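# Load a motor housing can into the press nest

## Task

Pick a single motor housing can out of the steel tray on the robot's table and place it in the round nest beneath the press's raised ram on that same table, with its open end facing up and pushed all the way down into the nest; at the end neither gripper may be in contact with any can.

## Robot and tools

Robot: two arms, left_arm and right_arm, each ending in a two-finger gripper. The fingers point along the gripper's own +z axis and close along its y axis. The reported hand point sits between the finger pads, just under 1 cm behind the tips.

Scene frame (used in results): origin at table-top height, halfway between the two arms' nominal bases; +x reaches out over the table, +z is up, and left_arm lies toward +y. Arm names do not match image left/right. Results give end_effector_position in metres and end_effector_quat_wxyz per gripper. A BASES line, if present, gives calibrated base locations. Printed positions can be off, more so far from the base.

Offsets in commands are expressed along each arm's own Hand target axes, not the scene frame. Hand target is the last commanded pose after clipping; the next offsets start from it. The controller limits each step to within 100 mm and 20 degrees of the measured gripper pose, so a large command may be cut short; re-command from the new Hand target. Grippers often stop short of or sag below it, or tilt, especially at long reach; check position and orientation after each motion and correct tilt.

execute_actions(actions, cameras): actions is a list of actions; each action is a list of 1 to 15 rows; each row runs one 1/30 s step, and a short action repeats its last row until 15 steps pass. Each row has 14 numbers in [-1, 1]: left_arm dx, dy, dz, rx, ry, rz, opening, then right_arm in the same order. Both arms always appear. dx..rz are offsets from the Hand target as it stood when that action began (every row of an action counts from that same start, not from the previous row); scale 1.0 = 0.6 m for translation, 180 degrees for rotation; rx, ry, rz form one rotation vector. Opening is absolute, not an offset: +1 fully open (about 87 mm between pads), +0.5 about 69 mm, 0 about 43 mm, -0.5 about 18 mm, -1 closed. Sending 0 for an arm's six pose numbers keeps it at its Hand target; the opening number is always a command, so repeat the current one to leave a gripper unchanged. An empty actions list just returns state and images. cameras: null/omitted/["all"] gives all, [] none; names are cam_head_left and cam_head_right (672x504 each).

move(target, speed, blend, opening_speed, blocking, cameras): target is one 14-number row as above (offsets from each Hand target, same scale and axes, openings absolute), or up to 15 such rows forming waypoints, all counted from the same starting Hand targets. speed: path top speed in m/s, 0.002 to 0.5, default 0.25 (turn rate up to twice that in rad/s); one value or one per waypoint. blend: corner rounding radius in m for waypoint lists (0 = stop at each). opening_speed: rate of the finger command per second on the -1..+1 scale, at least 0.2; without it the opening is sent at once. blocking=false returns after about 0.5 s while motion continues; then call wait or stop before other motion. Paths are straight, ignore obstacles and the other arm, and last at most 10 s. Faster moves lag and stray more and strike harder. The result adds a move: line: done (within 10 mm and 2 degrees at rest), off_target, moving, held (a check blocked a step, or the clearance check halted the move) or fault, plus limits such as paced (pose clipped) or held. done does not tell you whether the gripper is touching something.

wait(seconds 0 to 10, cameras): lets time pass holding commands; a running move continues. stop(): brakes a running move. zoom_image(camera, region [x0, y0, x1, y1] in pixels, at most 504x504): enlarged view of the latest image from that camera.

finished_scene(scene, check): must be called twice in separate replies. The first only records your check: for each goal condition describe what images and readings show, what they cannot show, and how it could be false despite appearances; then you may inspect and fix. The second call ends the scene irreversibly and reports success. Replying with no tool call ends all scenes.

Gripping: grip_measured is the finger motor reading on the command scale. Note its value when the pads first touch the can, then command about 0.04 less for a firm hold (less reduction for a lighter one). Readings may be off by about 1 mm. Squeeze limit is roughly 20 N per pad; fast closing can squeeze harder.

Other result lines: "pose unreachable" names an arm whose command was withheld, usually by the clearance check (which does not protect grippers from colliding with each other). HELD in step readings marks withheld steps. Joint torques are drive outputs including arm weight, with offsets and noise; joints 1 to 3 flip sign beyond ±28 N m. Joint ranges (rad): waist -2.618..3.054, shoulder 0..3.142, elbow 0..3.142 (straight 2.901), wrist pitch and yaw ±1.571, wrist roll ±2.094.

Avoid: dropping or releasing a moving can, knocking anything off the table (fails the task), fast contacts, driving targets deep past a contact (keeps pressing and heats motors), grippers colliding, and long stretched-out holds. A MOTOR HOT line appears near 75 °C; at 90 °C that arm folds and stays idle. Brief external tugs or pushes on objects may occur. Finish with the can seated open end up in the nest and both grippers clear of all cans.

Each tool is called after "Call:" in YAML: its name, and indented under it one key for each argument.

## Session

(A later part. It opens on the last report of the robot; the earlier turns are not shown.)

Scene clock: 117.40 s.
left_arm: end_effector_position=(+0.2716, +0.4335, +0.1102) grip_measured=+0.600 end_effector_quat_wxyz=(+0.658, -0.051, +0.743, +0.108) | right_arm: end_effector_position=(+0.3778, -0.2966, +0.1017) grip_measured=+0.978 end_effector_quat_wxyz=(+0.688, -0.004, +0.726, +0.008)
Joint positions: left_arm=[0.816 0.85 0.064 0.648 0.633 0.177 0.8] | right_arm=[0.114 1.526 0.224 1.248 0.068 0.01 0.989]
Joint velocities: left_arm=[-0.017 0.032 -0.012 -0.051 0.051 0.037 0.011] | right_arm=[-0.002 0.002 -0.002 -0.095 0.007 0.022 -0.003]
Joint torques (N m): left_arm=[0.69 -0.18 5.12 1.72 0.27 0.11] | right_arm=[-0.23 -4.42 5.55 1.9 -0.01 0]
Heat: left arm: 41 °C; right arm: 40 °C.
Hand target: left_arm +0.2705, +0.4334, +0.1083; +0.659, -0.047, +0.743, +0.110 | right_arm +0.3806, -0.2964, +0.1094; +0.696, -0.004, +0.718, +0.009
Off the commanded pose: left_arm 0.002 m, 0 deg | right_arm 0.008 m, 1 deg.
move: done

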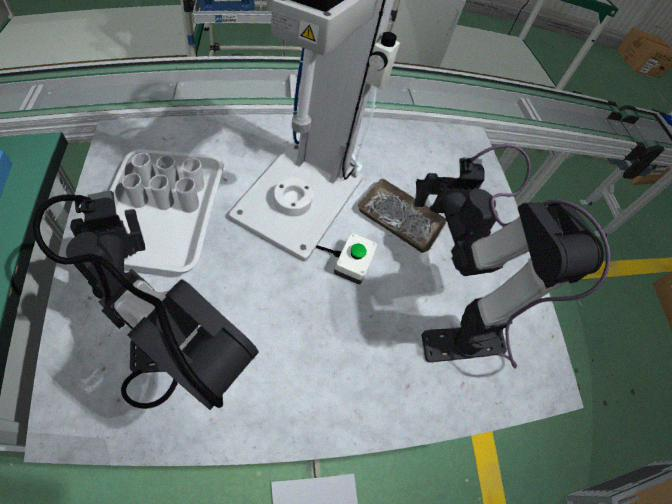

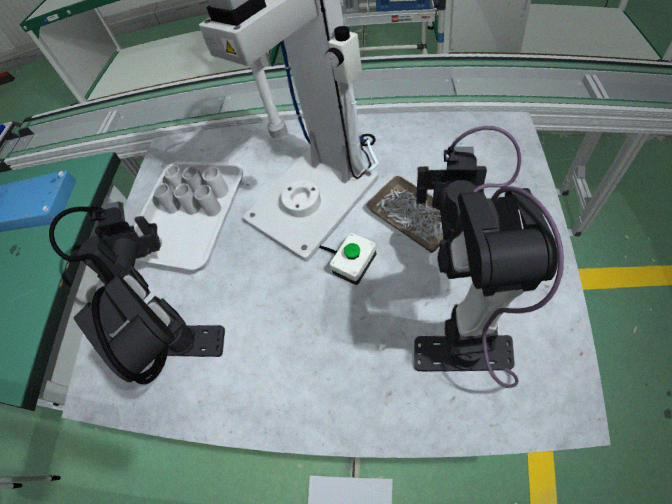

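Call:
move:
  target:
    - [-0.2,0,-0.04,0,0,0,0.6,0,0,0,0,0,0,1]
    - [-0.2,-0.42,0.05,0,0,0,0.6,0,0,0,0,0,0,1]
  speed: 0.2
  blend: 0.02

Call:
zoom_image:
  camera: "cam_head_left"
  region: [80, 140, 240, 280]

Call:
zoom_image:
  camera: "cam_head_right"
  region: [110, 150, 250, 280]

Call:
zoom_image:
  camera: "cam_head_right"
  region: [260, 80, 350, 230]

Call:
zoom_image:
  camera: "cam_head_left"
  region: [260, 160, 330, 220]

Scene clock: 164.23 s.
left_arm: end_effector_position=(+0.3668, +0.1905, +0.1875) grip_measured=+0.600 end_effector_quat_wxyz=(+0.647, -0.054, +0.755, +0.096) | right_arm: end_effector_position=(+0.3778, -0.2966, +0.1017) grip_measured=+0.978 end_effector_quat_wxyz=(+0.688, -0.004, +0.726, +0.008)
Joint positions: left_arm=[-0.693 1.183 0.589 0.373 -0.847 -0.092 0.8] | right_arm=[0.114 1.526 0.224 1.248 0.068 0.01 0.989]
Joint velocities: left_arm=[0.002 0.012 -0.007 -0.081 -0.022 0.022 0.005] | right_arm=[0.002 0.007 -0.002 -0.007 -0.022 0.007 0.013]
Joint torques (N m): left_arm=[-0.53 -2.97 8.99 1.65 -0.13 -0.05] | right_arm=[-0.23 -4.41 5.53 1.9 -0.01 0]
Heat: left arm: 39 °C; right arm: 40 °C.
Hand target: left_arm +0.3726, +0.1852, +0.2016; +0.659, -0.067, +0.744, +0.086 | right_arm +0.3806, -0.2964, +0.1094; +0.696, -0.004, +0.718, +0.009
Off the commanded pose: left_arm 0.012 m, 3 deg | right_arm 0.008 m, 1 deg.
move: off_target (left_arm)

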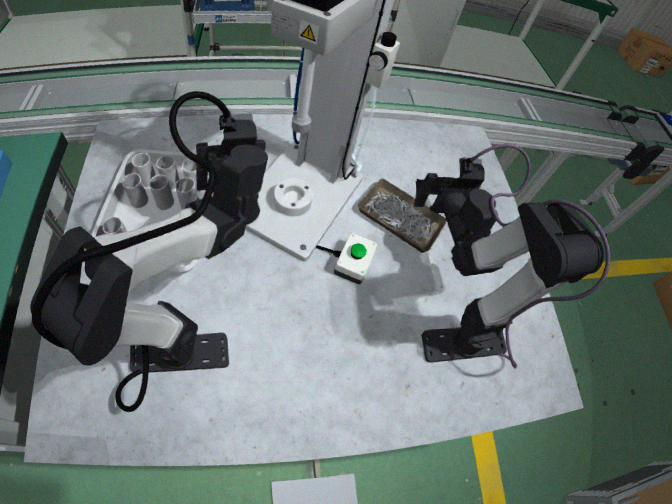

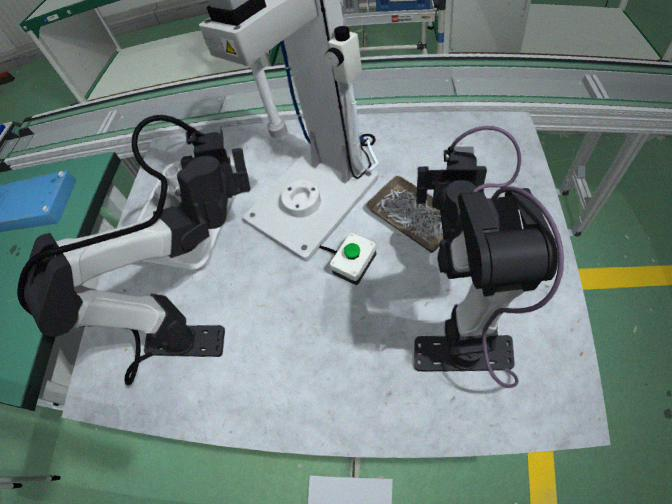

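Scaled by 3.150.

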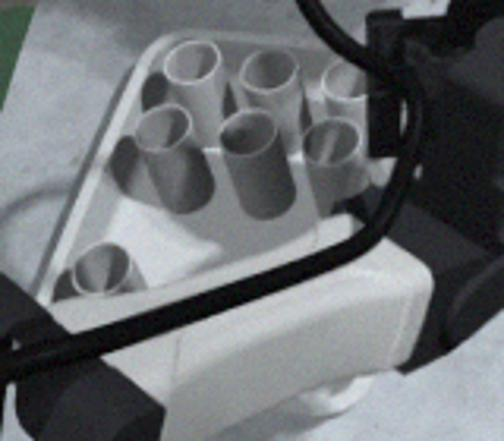

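Scaled by 3.600.

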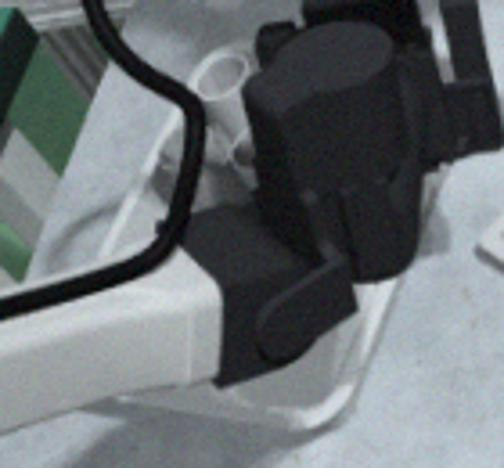

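Scaled by 3.360.

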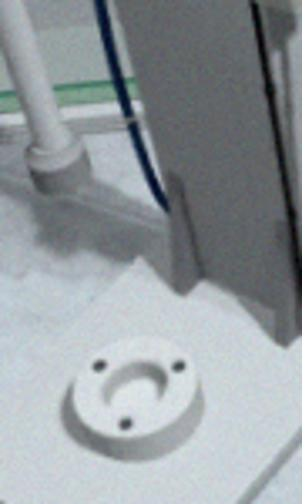

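Scaled by 7.200.

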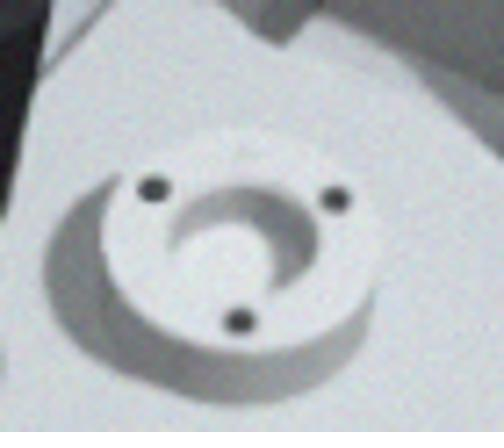

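Call:
move:
  target:
    - [-0.05,0.2,-0.03,0,0,0,0.6,0,0,0,0,0,0,1]
    - [0.06,0.445,0.045,-0.015,0,0,0.6,0,0,0,0,0,0,1]
  speed: 0.2
  blend: 0.03

Call:
zoom_image:
  camera: "cam_head_left"
  region: [60, 150, 180, 270]

Call:
zoom_image:
  camera: "cam_head_right"
  region: [90, 160, 200, 270]

Scene clock: 180.57 s.
left_arm: end_effector_position=(+0.3348, +0.4540, +0.1890) grip_measured=+0.600 end_effector_quat_wxyz=(+0.660, -0.070, +0.738, +0.123) | right_arm: end_effector_position=(+0.3778, -0.2966, +0.1017) grip_measured=+0.978 end_effector_quat_wxyz=(+0.688, -0.004, +0.726, +0.008)
Joint positions: left_arm=[0.599 1.004 0.439 0.458 0.372 0.129 0.8] | right_arm=[0.114 1.526 0.224 1.248 0.068 0.01 0.989]
Joint velocities: left_arm=[-0.002 0.012 0.007 -0.051 0.022 -0.066 -0.002] | right_arm=[-0.002 0.007 -0.012 0.037 0.051 -0.037 0.008]
Joint torques (N m): left_arm=[0.73 -1.77 5.83 1.79 0.22 0.14] | right_arm=[-0.23 -4.42 5.53 1.9 -0.01 0]
Heat: left arm: 42 °C; right arm: 40 °C.
Hand target: left_arm +0.3346, +0.4552, +0.1863; +0.660, -0.065, +0.738, +0.125 | right_arm +0.3806, -0.2964, +0.1094; +0.696, -0.004, +0.718, +0.009
Off the commanded pose: left_arm 0.016 m, 3 deg | right_arm 0.008 m, 1 deg.
move: off_target (left_arm)

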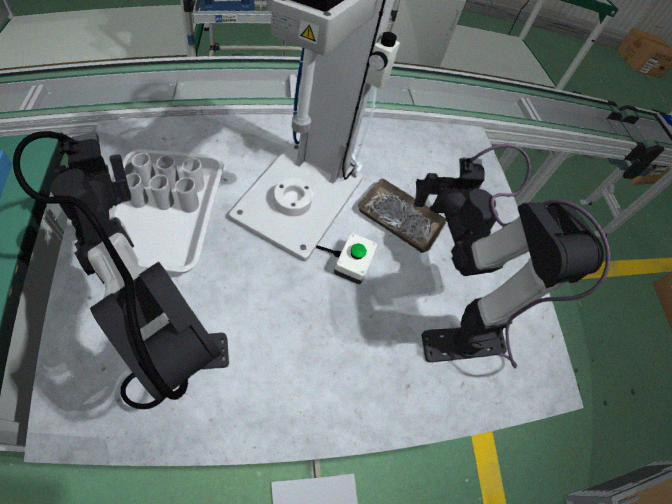

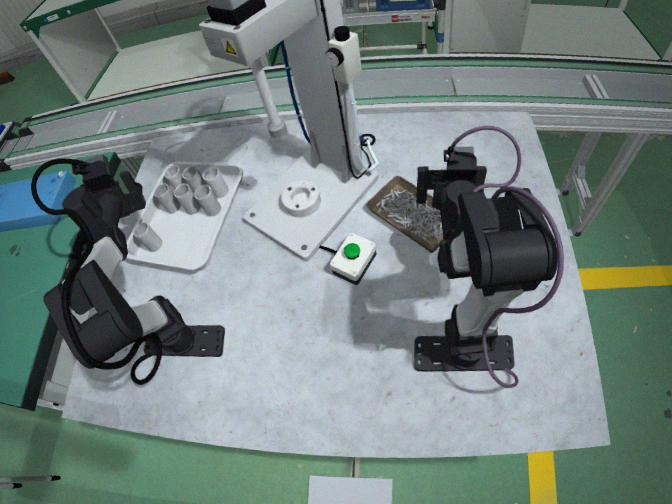

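Scaled by 4.200.

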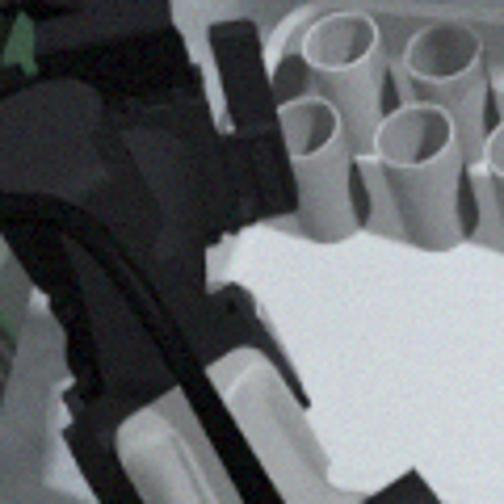

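Scaled by 4.582.

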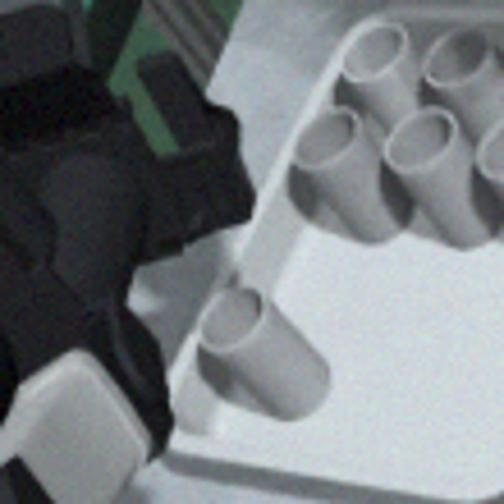

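Call:
move:
  target: [0.1,0.01,-0.025,0,0,0,0.6,0,0,0,0,0,0,1]
  speed: 0.12

Call:
zoom_image:
  camera: "cam_head_left"
  region: [60, 150, 180, 270]

Call:
zoom_image:
  camera: "cam_head_right"
  region: [90, 160, 200, 270]

Scene clock: 187.10 s.
left_arm: end_effector_position=(+0.3113, +0.4607, +0.1305) grip_measured=+0.600 end_effector_quat_wxyz=(+0.658, -0.068, +0.739, +0.124) | right_arm: end_effector_position=(+0.3778, -0.2966, +0.1017) grip_measured=+0.978 end_effector_quat_wxyz=(+0.688, -0.004, +0.726, +0.008)
Joint positions: left_arm=[0.708 1.107 0.224 0.767 0.48 0.149 0.8] | right_arm=[0.114 1.526 0.224 1.248 0.068 0.01 0.989]
Joint velocities: left_arm=[0.007 -0.012 0.012 0.051 0.037 -0.007 -0.008] | right_arm=[0.002 0.007 0.027 0.022 -0.007 0.007 -0.013]
Joint torques (N m): left_arm=[0.69 -1.76 5.05 1.78 0.2 0.14] | right_arm=[-0.21 -4.42 5.53 1.9 -0.01 0]
Heat: left arm: 41 °C; right arm: 40 °C.
Hand target: left_arm +0.3104, +0.4612, +0.1289; +0.659, -0.064, +0.739, +0.126 | right_arm +0.3806, -0.2964, +0.1094; +0.696, -0.004, +0.718, +0.009
Off the commanded pose: left_arm 0.002 m, 0 deg | right_arm 0.008 m, 1 deg.
move: done

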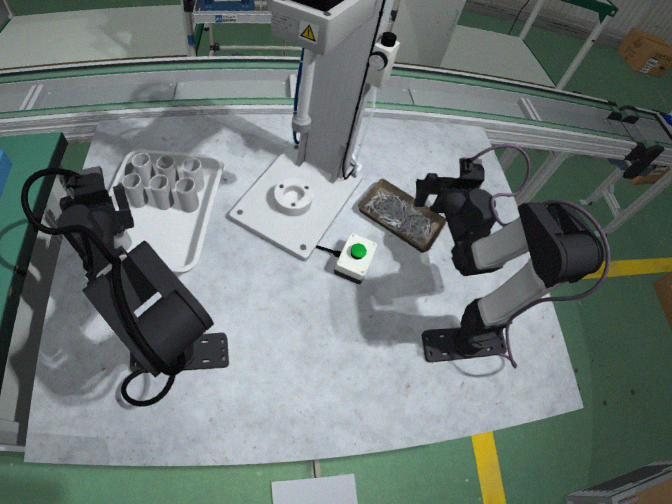

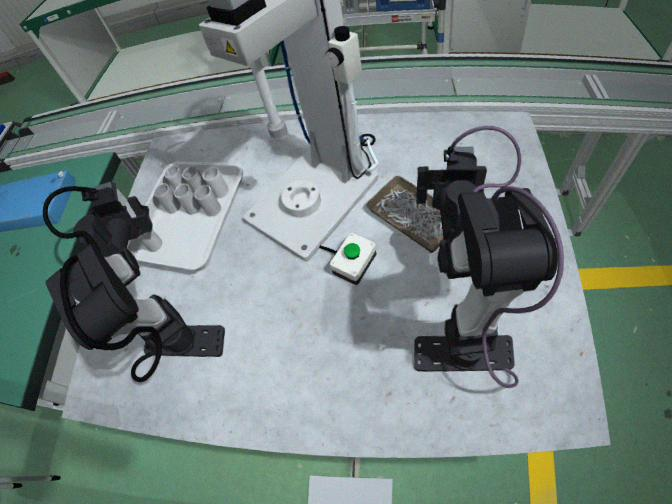

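Scaled by 4.200.

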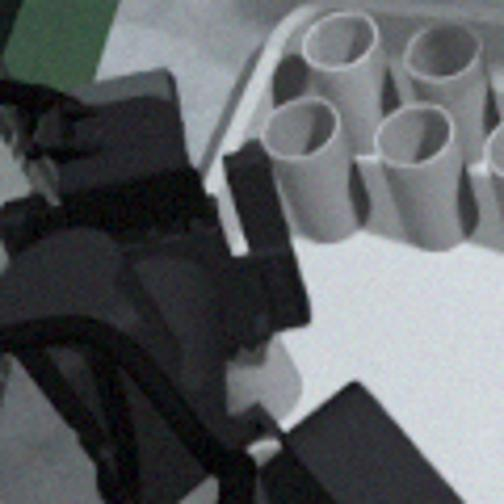

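Scaled by 4.582.

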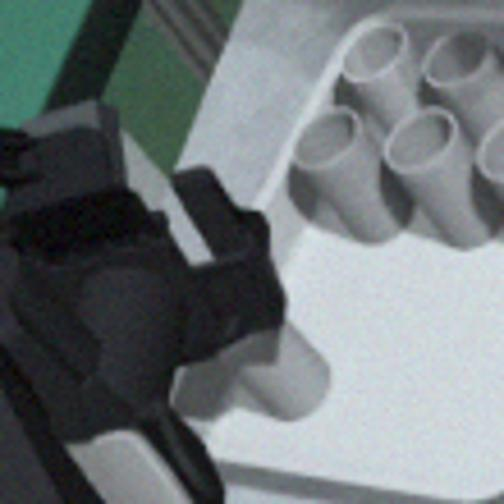

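Call:
move:
  target: [0.032,-0.005,-0.015,0,0,0,0.6,0,0,0,0,0,0,1]
  speed: 0.1

Call:
zoom_image:
  camera: "cam_head_left"
  region: [60, 150, 180, 270]

Call:
zoom_image:
  camera: "cam_head_right"
  region: [90, 160, 200, 270]

Scene clock: 203.07 s.
left_arm: end_effector_position=(+0.3012, +0.4569, +0.1120) grip_measured=+0.600 end_effector_quat_wxyz=(+0.658, -0.068, +0.740, +0.124) | right_arm: end_effector_position=(+0.3778, -0.2966, +0.1017) grip_measured=+0.978 end_effector_quat_wxyz=(+0.688, -0.004, +0.726, +0.008)
Joint positions: left_arm=[0.734 1.147 0.145 0.883 0.506 0.153 0.8] | right_arm=[0.114 1.526 0.224 1.248 0.068 0.01 0.989]
Joint velocities: left_arm=[0.022 0.012 -0.017 -0.022 0.051 0.022 -0.014] | right_arm=[-0.007 0.007 0.007 -0.022 0.007 -0.037 0.008]
Joint torques (N m): left_arm=[0.7 -1.72 4.52 1.74 0.22 0.14] | right_arm=[-0.23 -4.42 5.53 1.9 -0.01 0]
Heat: left arm: 40 °C; right arm: 40 °C.
Hand target: left_arm +0.2999, +0.4572, +0.1104; +0.658, -0.063, +0.739, +0.126 | right_arm +0.3806, -0.2964, +0.1094; +0.696, -0.004, +0.718, +0.009
Off the commanded pose: left_arm 0.002 m, 1 deg | right_arm 0.008 m, 1 deg.
move: done

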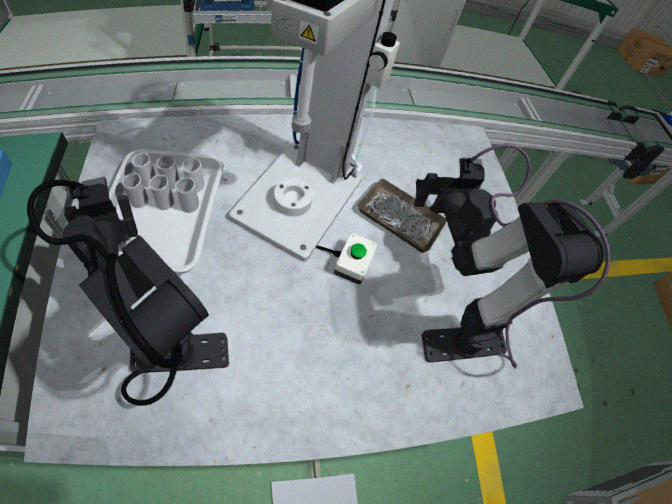

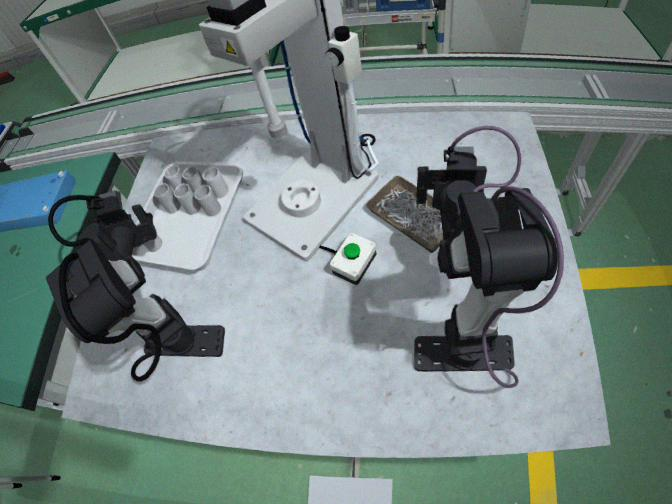

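Scaled by 4.200.

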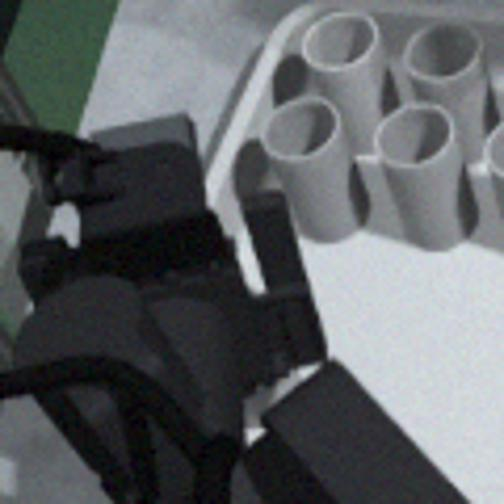

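Scaled by 4.582.

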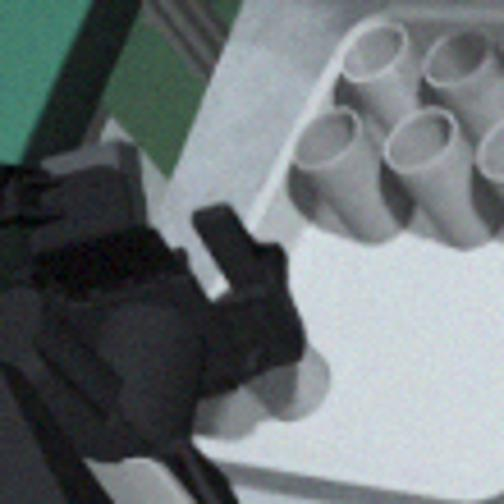

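Call:
move:
  target: [0.03,0,-0.004,0,0,0,0.6,0,0,0,0,0,0,1]
  speed: 0.04

Call:
zoom_image:
  camera: "cam_head_left"
  region: [70, 170, 190, 260]

Call:
zoom_image:
  camera: "cam_head_right"
  region: [90, 170, 210, 260]

Scene clock: 218.73 s.
left_arm: end_effector_position=(+0.2968, +0.4581, +0.0940) grip_measured=+0.600 end_effector_quat_wxyz=(+0.658, -0.067, +0.740, +0.125) | right_arm: end_effector_position=(+0.3778, -0.2966, +0.1017) grip_measured=+0.978 end_effector_quat_wxyz=(+0.688, -0.004, +0.726, +0.008)
Joint positions: left_arm=[0.757 1.276 0.094 1.062 0.529 0.158 0.8] | right_arm=[0.114 1.526 0.224 1.248 0.068 0.01 0.989]
Joint velocities: left_arm=[-0.017 -0.007 -0.017 -0.037 -0.007 -0.066 -0.008] | right_arm=[0.007 0.007 0.002 -0.022 -0.037 0.11 -0.003]
Joint torques (N m): left_arm=[0.8 -1.89 3.75 1.79 0.25 0.17] | right_arm=[-0.23 -4.42 5.52 1.9 -0.01 -0.01]
Heat: left arm: 39 °C; right arm: 40 °C.
Hand target: left_arm +0.2951, +0.4579, +0.0924; +0.658, -0.063, +0.739, +0.127 | right_arm +0.3806, -0.2964, +0.1094; +0.696, -0.004, +0.718, +0.009
Off the commanded pose: left_arm 0.002 m, 0 deg | right_arm 0.008 m, 1 deg.
move: done

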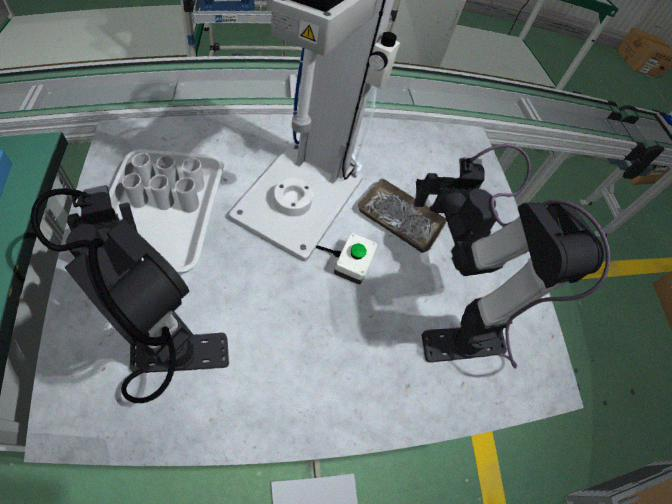

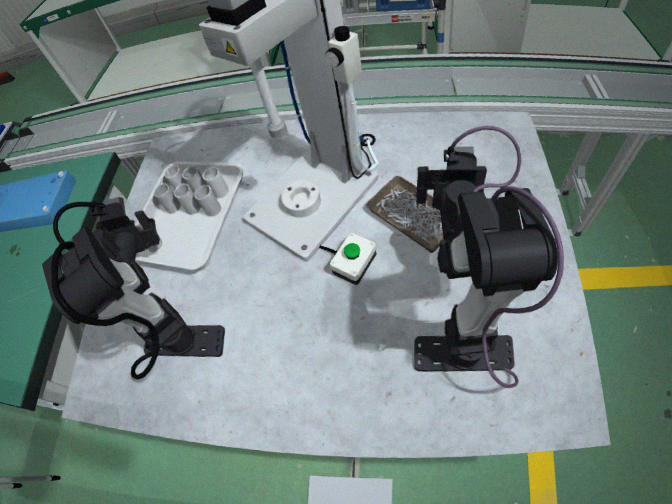

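Scaled by 4.200.

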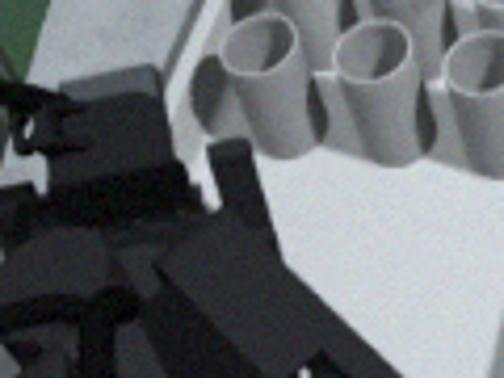

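Scaled by 4.200.

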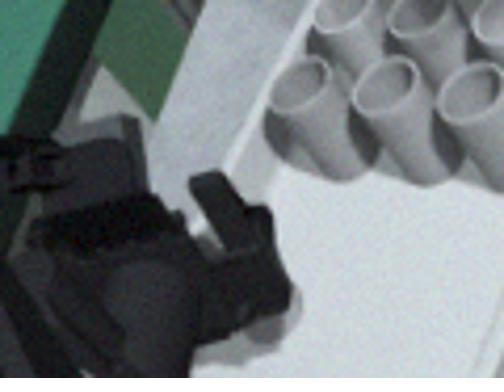

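Call:
zoom_image:
  camera: "cam_head_right"
  region: [125, 200, 175, 260]

Call:
zoom_image:
  camera: "cam_head_left"
  region: [100, 190, 150, 240]

Scaled by 8.400.

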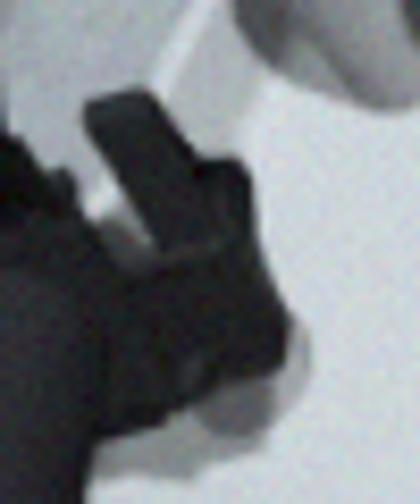

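Scaled by 10.080.

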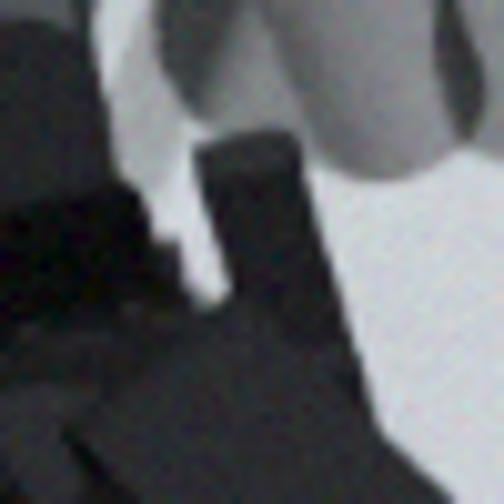

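Call:
move:
  target: [0.022,0,0,0,0,0,0.6,0,0,0,0,0,0,1]
  speed: 0.03
  cameras: []

Call:
move:
  target: [0.02,0,0.004,0,0,0,0.6,0,0,0,0,0,0,1]
  speed: 0.03

Call:
zoom_image:
  camera: "cam_head_right"
  region: [125, 200, 175, 260]

Call:
zoom_image:
  camera: "cam_head_left"
  region: [100, 190, 150, 240]

Scene clock: 233.53 s.
left_arm: end_effector_position=(+0.2950, +0.4594, +0.0802) grip_measured=+0.600 end_effector_quat_wxyz=(+0.658, -0.067, +0.740, +0.125) | right_arm: end_effector_position=(+0.3778, -0.2966, +0.1017) grip_measured=+0.978 end_effector_quat_wxyz=(+0.688, -0.004, +0.726, +0.008)
Joint positions: left_arm=[0.77 1.415 0.066 1.228 0.542 0.161 0.8] | right_arm=[0.114 1.526 0.224 1.248 0.068 0.01 0.989]
Joint velocities: left_arm=[0.012 -0.012 0.007 -0.037 -0.051 0.051 0.002] | right_arm=[-0.002 0.002 -0.017 0.066 0.051 -0.081 -0.018]
Joint torques (N m): left_arm=[0.76 -2.41 2.95 1.77 0.22 0.16] | right_arm=[-0.23 -4.42 5.53 1.9 -0.01 0]
Heat: left arm: 39 °C; right arm: 40 °C.
Hand target: left_arm +0.2932, +0.4590, +0.0788; +0.658, -0.063, +0.740, +0.127 | right_arm +0.3806, -0.2964, +0.1094; +0.696, -0.004, +0.718, +0.009
Off the commanded pose: left_arm 0.002 m, 0 deg | right_arm 0.008 m, 1 deg.
move: done
No camera images: "cameras" was empty.

Scene clock: 234.90 s.
left_arm: end_effector_position=(+0.2953, +0.4586, +0.0648) grip_measured=+0.600 end_effector_quat_wxyz=(+0.655, -0.066, +0.743, +0.120) | right_arm: end_effector_position=(+0.3778, -0.2966, +0.1017) grip_measured=+0.978 end_effector_quat_wxyz=(+0.688, -0.004, +0.726, +0.008)
Joint positions: left_arm=[0.772 1.576 0.051 1.393 0.551 0.162 0.8] | right_arm=[0.114 1.526 0.224 1.248 0.068 0.01 0.989]
Joint velocities: left_arm=[0.002 -0.012 0.012 -0.007 -0.11 0.007 0.005] | right_arm=[-0.002 -0.007 0.022 0.007 -0.051 -0.081 0.008]
Joint torques (N m): left_arm=[0.76 -2.93 2.36 1.79 0.16 0.15] | right_arm=[-0.23 -4.41 5.53 1.9 -0.01 -0.01]
Heat: left arm: 39 °C; right arm: 40 °C.
Hand target: left_arm +0.2938, +0.4606, +0.0661; +0.658, -0.063, +0.740, +0.127 | right_arm +0.3806, -0.2964, +0.1094; +0.696, -0.004, +0.718, +0.009
Off the commanded pose: left_arm 0.003 m, 1 deg | right_arm 0.008 m, 1 deg.
move: done

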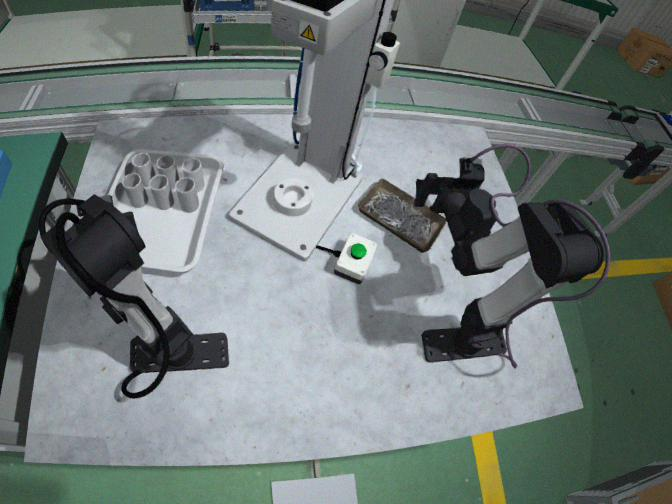

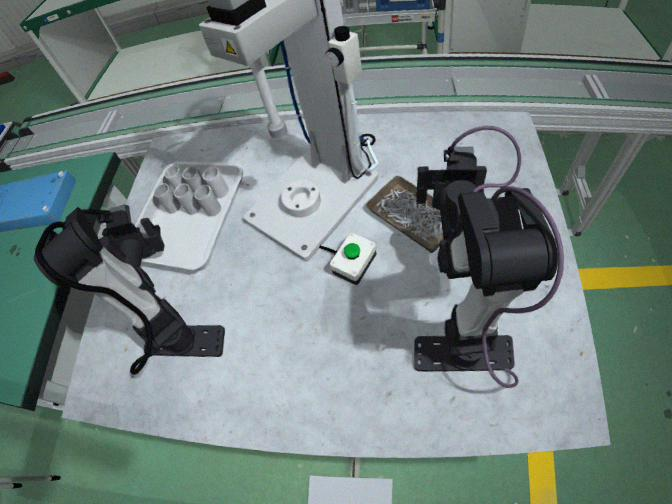

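Scaled by 8.400.

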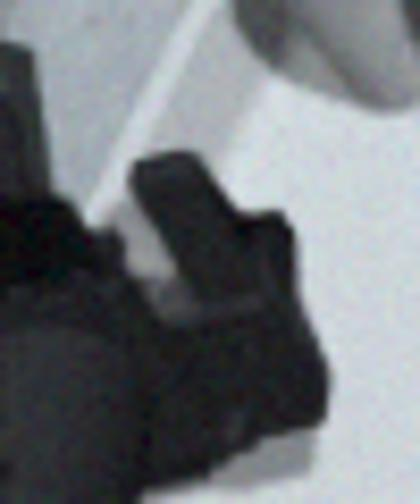

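Scaled by 10.080.

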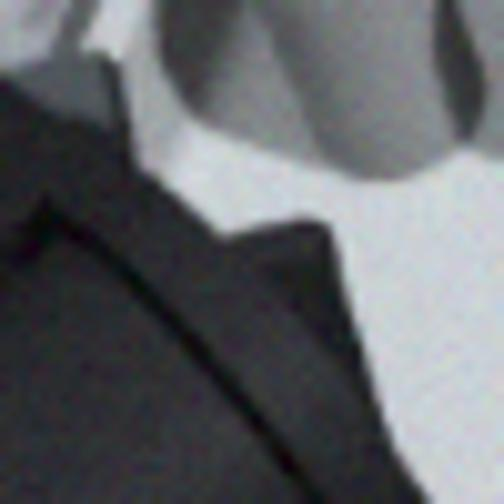

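Call:
move:
  target: [0,0,0,0,0,0,0.1,0,0,0,0,0,0,1]
  opening_speed: 0.3
  cameras: []

Call:
move:
  target: [0,0,0,0,0,0,-0.1,0,0,0,0,0,0,1]
  opening_speed: 0.3

Call:
zoom_image:
  camera: "cam_head_right"
  region: [115, 200, 175, 260]

Scene clock: 241.10 s.
left_arm: end_effector_position=(+0.2961, +0.4582, +0.0672) grip_measured=+0.100 end_effector_quat_wxyz=(+0.659, -0.062, +0.740, +0.120) | right_arm: end_effector_position=(+0.3778, -0.2966, +0.1017) grip_measured=+0.978 end_effector_quat_wxyz=(+0.688, -0.004, +0.726, +0.008)
Joint positions: left_arm=[0.772 1.576 0.051 1.404 0.557 0.162 0.55] | right_arm=[0.114 1.526 0.224 1.248 0.068 0.01 0.989]
Joint velocities: left_arm=[-0.002 0.002 -0.027 -0.022 -0.007 -0.007 0.011] | right_arm=[0.002 0.007 -0.007 -0.022 0.007 -0.051 0.003]
Joint torques (N m): left_arm=[0.9 -2.76 2.37 1.72 0.15 0.11] | right_arm=[-0.23 -4.41 5.53 1.9 -0.01 0]
Heat: left arm: 39 °C; right arm: 40 °C.
Hand target: left_arm +0.2938, +0.4605, +0.0661; +0.658, -0.063, +0.740, +0.127 | right_arm +0.3806, -0.2964, +0.1094; +0.696, -0.004, +0.718, +0.009
Off the commanded pose: left_arm 0.004 m, 1 deg | right_arm 0.008 m, 1 deg.
move: done
No camera images: "cameras" was empty.

Scene clock: 241.97 s.
left_arm: end_effector_position=(+0.2963, +0.4578, +0.0672) grip_measured=-0.019 end_effector_quat_wxyz=(+0.659, -0.061, +0.740, +0.120) | right_arm: end_effector_position=(+0.3778, -0.2966, +0.1017) grip_measured=+0.978 end_effector_quat_wxyz=(+0.688, -0.004, +0.726, +0.008)
Joint positions: left_arm=[0.772 1.576 0.051 1.404 0.559 0.162 0.491] | right_arm=[0.114 1.526 0.224 1.248 0.068 0.01 0.989]
Joint velocities: left_arm=[0.007 0.002 0.007 -0.022 0.081 -0.022 -0.004] | right_arm=[0.012 -0.007 -0.007 -0.022 0.066 -0.037 0.013]
Joint torques (N m): left_arm=[0.85 -2.77 2.36 1.75 0.12 0.16] | right_arm=[-0.21 -4.41 5.53 1.9 -0.01 0]
Heat: left arm: 39 °C; right arm: 40 °C.
Hand target: left_arm +0.2938, +0.4605, +0.0661; +0.658, -0.063, +0.740, +0.127 | right_arm +0.3806, -0.2964, +0.1094; +0.696, -0.004, +0.718, +0.009
Off the commanded pose: left_arm 0.004 m, 1 deg | right_arm 0.008 m, 1 deg.
move: done

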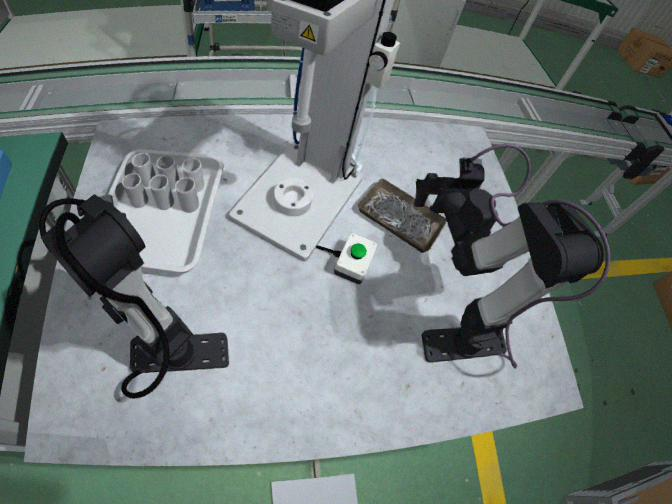

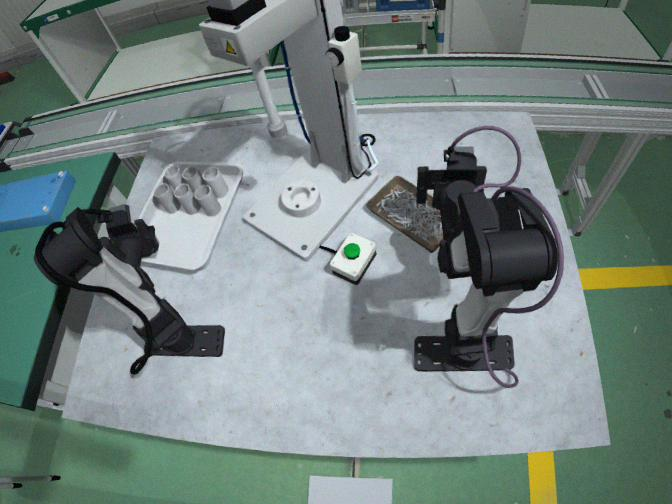

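Scaled by 8.400.

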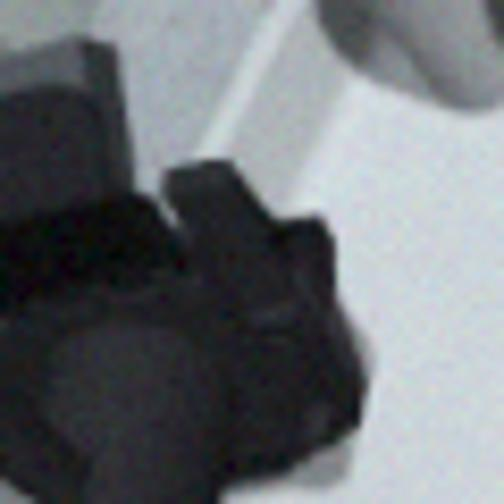

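Call:
move:
  target: [0,0,0,0,0,0,-0.3,0,0,0,0,0,0,1]
  opening_speed: 0.5
  cameras: []

Call:
move:
  target: [-0.24,0,-0.01,0,0,0,-0.3,0,0,0,0,0,0,1]
  speed: 0.1

Call:
zoom_image:
  camera: "cam_head_right"
  region: [90, 150, 190, 250]

Call:
zoom_image:
  camera: "cam_head_left"
  region: [60, 140, 160, 240]

Scene clock: 246.33 s.
left_arm: end_effector_position=(+0.2963, +0.4578, +0.0672) grip_measured=-0.019 end_effector_quat_wxyz=(+0.659, -0.061, +0.740, +0.120) | right_arm: end_effector_position=(+0.3778, -0.2966, +0.1017) grip_measured=+0.978 end_effector_quat_wxyz=(+0.688, -0.004, +0.726, +0.008)
Joint positions: left_arm=[0.772 1.576 0.051 1.404 0.559 0.162 0.491] | right_arm=[0.114 1.526 0.224 1.248 0.068 0.01 0.989]
Joint velocities: left_arm=[0.022 -0.027 -0.017 -0.037 -0.037 -0.007 0.001] | right_arm=[0.007 -0.002 -0.012 0.022 0.007 -0.081 0.008]
Joint torques (N m): left_arm=[0.8 -2.76 2.35 1.74 0.13 0.15] | right_arm=[-0.21 -4.42 5.53 1.9 -0.01 -0.01]
Heat: left arm: 39 °C; right arm: 40 °C.
Hand target: left_arm +0.2938, +0.4605, +0.0661; +0.658, -0.063, +0.740, +0.127 | right_arm +0.3806, -0.2964, +0.1094; +0.696, -0.004, +0.718, +0.009
Off the commanded pose: left_arm 0.004 m, 1 deg | right_arm 0.008 m, 1 deg.
move: done
No camera images: "cameras" was empty.

Scene clock: 248.60 s.
left_arm: end_effector_position=(+0.3034, +0.4458, +0.1864) grip_measured=-0.019 end_effector_quat_wxyz=(+0.639, -0.072, +0.758, +0.112) | right_arm: end_effector_position=(+0.3778, -0.2966, +0.1017) grip_measured=+0.978 end_effector_quat_wxyz=(+0.688, -0.004, +0.726, +0.008)
Joint positions: left_arm=[0.678 0.842 0.434 0.231 0.456 0.157 0.491] | right_arm=[0.114 1.526 0.224 1.248 0.068 0.01 0.989]
Joint velocities: left_arm=[0.012 0.012 0.002 -0.022 0.022 -0.007 -0.004] | right_arm=[0.007 -0.007 0.007 -0.007 -0.037 0.081 -0.029]
Joint torques (N m): left_arm=[-0.58 -3.17 9.69 1.72 0.08 -0.05] | right_arm=[-0.21 -4.41 5.55 1.9 -0.01 0]
Heat: left arm: 39 °C; right arm: 40 °C.
Hand target: left_arm +0.3079, +0.4481, +0.2118; +0.659, -0.064, +0.739, +0.125 | right_arm +0.3806, -0.2964, +0.1094; +0.696, -0.004, +0.718, +0.009
Off the commanded pose: left_arm 0.023 m, 4 deg | right_arm 0.008 m, 1 deg.
move: off_target (left_arm)

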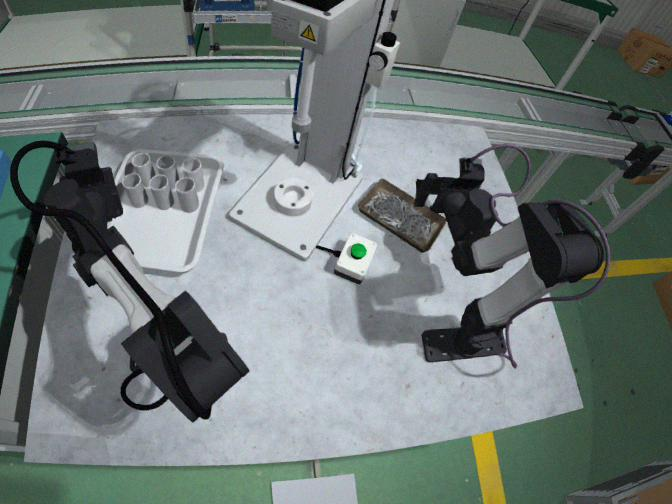

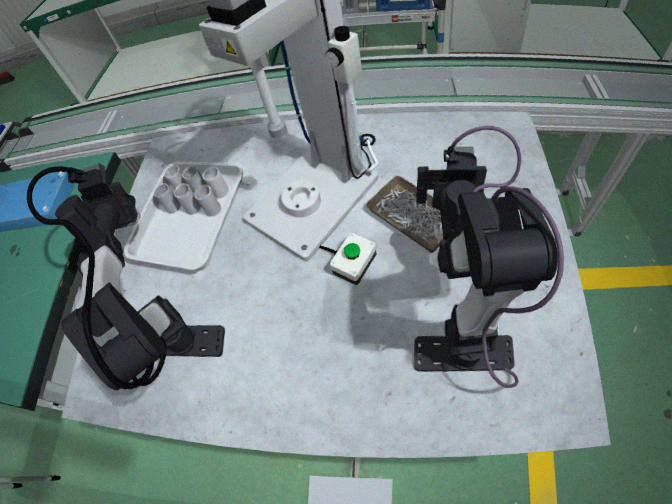

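Scaled by 5.040.

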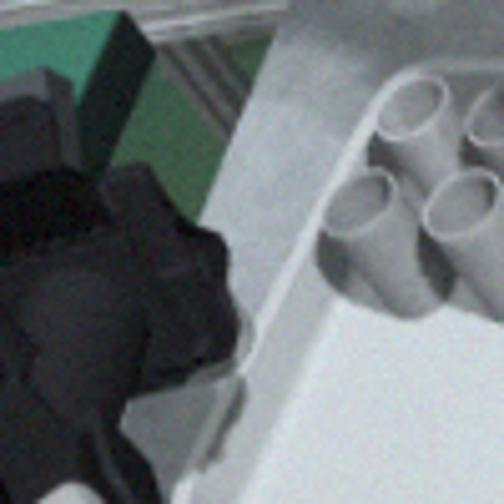

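Scaled by 5.040.

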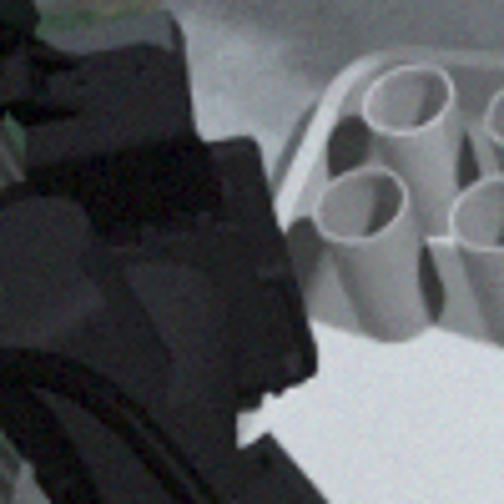

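Call:
move:
  target: [0.007,-0.614,-0.153,0.274,-0.0127,-0.002,-0.3,0,0,0,0,0,0,1]
  speed: 0.2

Call:
zoom_image:
  camera: "cam_head_right"
  region: [200, 150, 340, 290]

Call:
zoom_image:
  camera: "cam_head_left"
  region: [200, 140, 340, 280]

Scene clock: 267.63 s.
left_arm: end_effector_position=(+0.3069, +0.0762, +0.1605) grip_measured=-0.019 end_effector_quat_wxyz=(+0.617, +0.212, +0.730, -0.204) | right_arm: end_effector_position=(+0.3778, -0.2966, +0.1017) grip_measured=+0.978 end_effector_quat_wxyz=(+0.688, -0.004, +0.726, +0.008)
Joint positions: left_arm=[-0.711 1.033 0.387 0.489 -0.055 -0.046 0.491] | right_arm=[0.114 1.526 0.224 1.248 0.068 0.01 0.989]
Joint velocities: left_arm=[0.027 -0.012 -0.007 0.022 0.022 -0.007 -0.006] | right_arm=[-0.002 -0.007 0.017 0.007 -0.066 0.051 -0.003]
Joint torques (N m): left_arm=[-0.47 -2.28 9.66 2.07 -0.04 -0.1] | right_arm=[-0.21 -4.41 5.55 1.9 -0.01 -0.01]
Heat: left arm: 42 °C; right arm: 40 °C.
Hand target: left_arm +0.3163, +0.0677, +0.1884; +0.644, +0.198, +0.707, -0.216 | right_arm +0.3806, -0.2964, +0.1094; +0.696, -0.004, +0.718, +0.009
Off the commanded pose: left_arm 0.022 m, 4 deg | right_arm 0.008 m, 1 deg.
move: off_target (left_arm)

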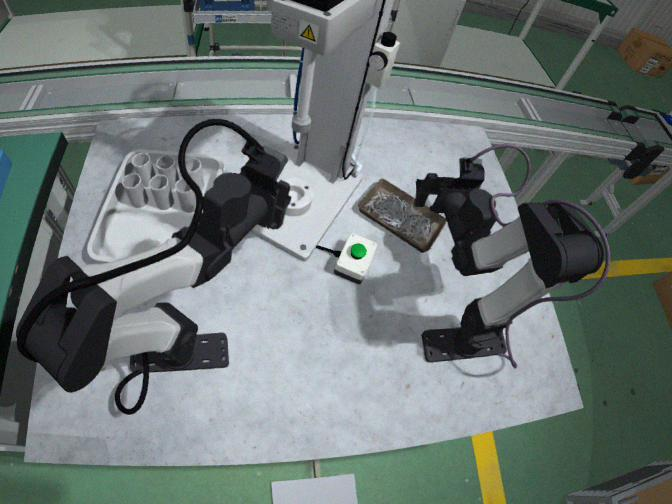

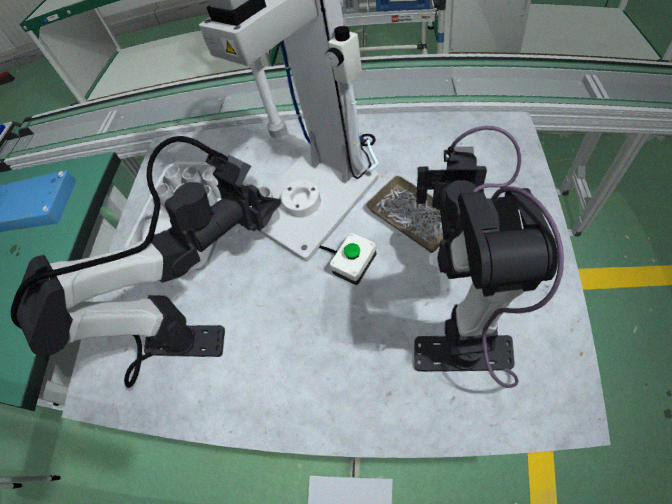

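Scaled by 3.600.

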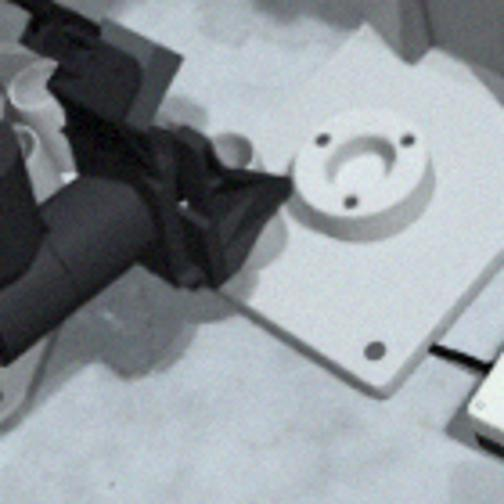

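Scaled by 3.600.

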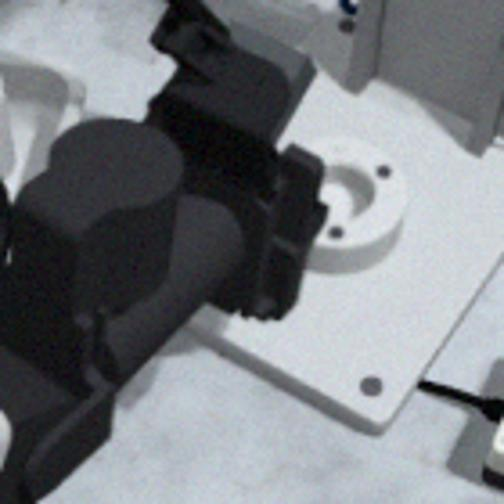

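Call:
move:
  target: [0.07,0,0.014,0,0,0,-0.3,0,0,0,0,0,0,1]
  speed: 0.06

Call:
zoom_image:
  camera: "cam_head_right"
  region: [240, 160, 340, 260]

Call:
zoom_image:
  camera: "cam_head_left"
  region: [240, 160, 340, 260]

Scene clock: 277.77 s.
left_arm: end_effector_position=(+0.3176, +0.0665, +0.1371) grip_measured=-0.019 end_effector_quat_wxyz=(+0.631, +0.207, +0.718, -0.210) | right_arm: end_effector_position=(+0.3778, -0.2966, +0.1017) grip_measured=+0.978 end_effector_quat_wxyz=(+0.688, -0.004, +0.726, +0.008)
Joint positions: left_arm=[-0.717 1.213 0.319 0.779 -0.062 -0.047 0.491] | right_arm=[0.114 1.526 0.224 1.248 0.068 0.01 0.989]
Joint velocities: left_arm=[0.007 0.002 -0.002 0.037 0.051 0.007 0.001] | right_arm=[0.002 -0.012 0.007 0.007 0.007 0.007 -0.013]
Joint torques (N m): left_arm=[-0.61 -3.02 5.56 2.11 -0.02 -0.08] | right_arm=[-0.21 -4.41 5.53 1.9 -0.01 0]
Heat: left arm: 44 °C; right arm: 40 °C.
Hand target: left_arm +0.3192, +0.0637, +0.1453; +0.644, +0.198, +0.707, -0.216 | right_arm +0.3806, -0.2964, +0.1094; +0.696, -0.004, +0.718, +0.009
Off the commanded pose: left_arm 0.010 m, 2 deg | right_arm 0.008 m, 1 deg.
move: done

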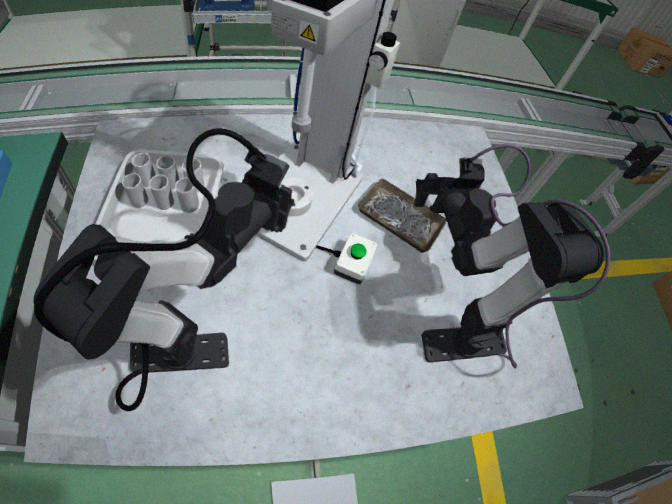

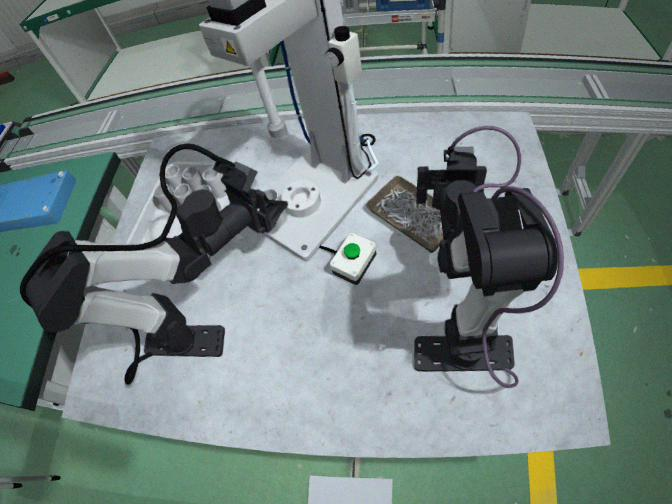

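Scaled by 5.040.

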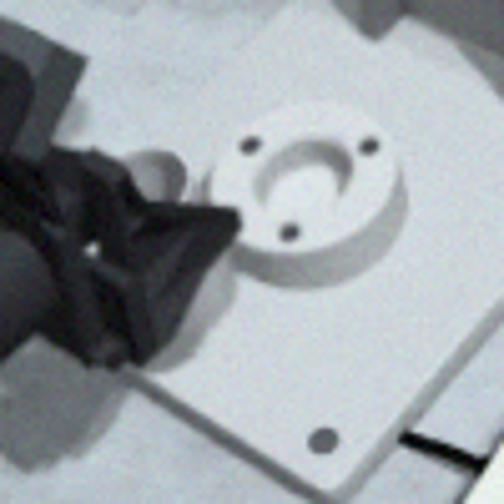

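Scaled by 5.040.

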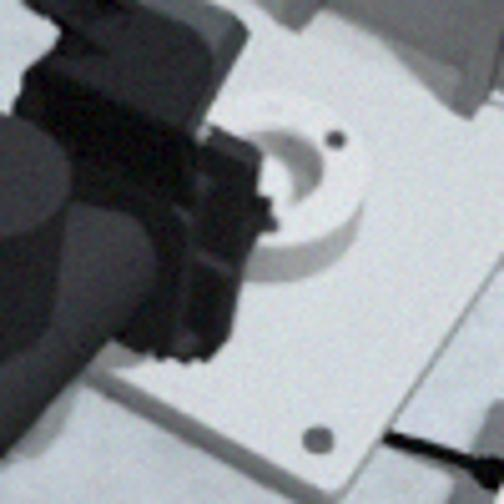

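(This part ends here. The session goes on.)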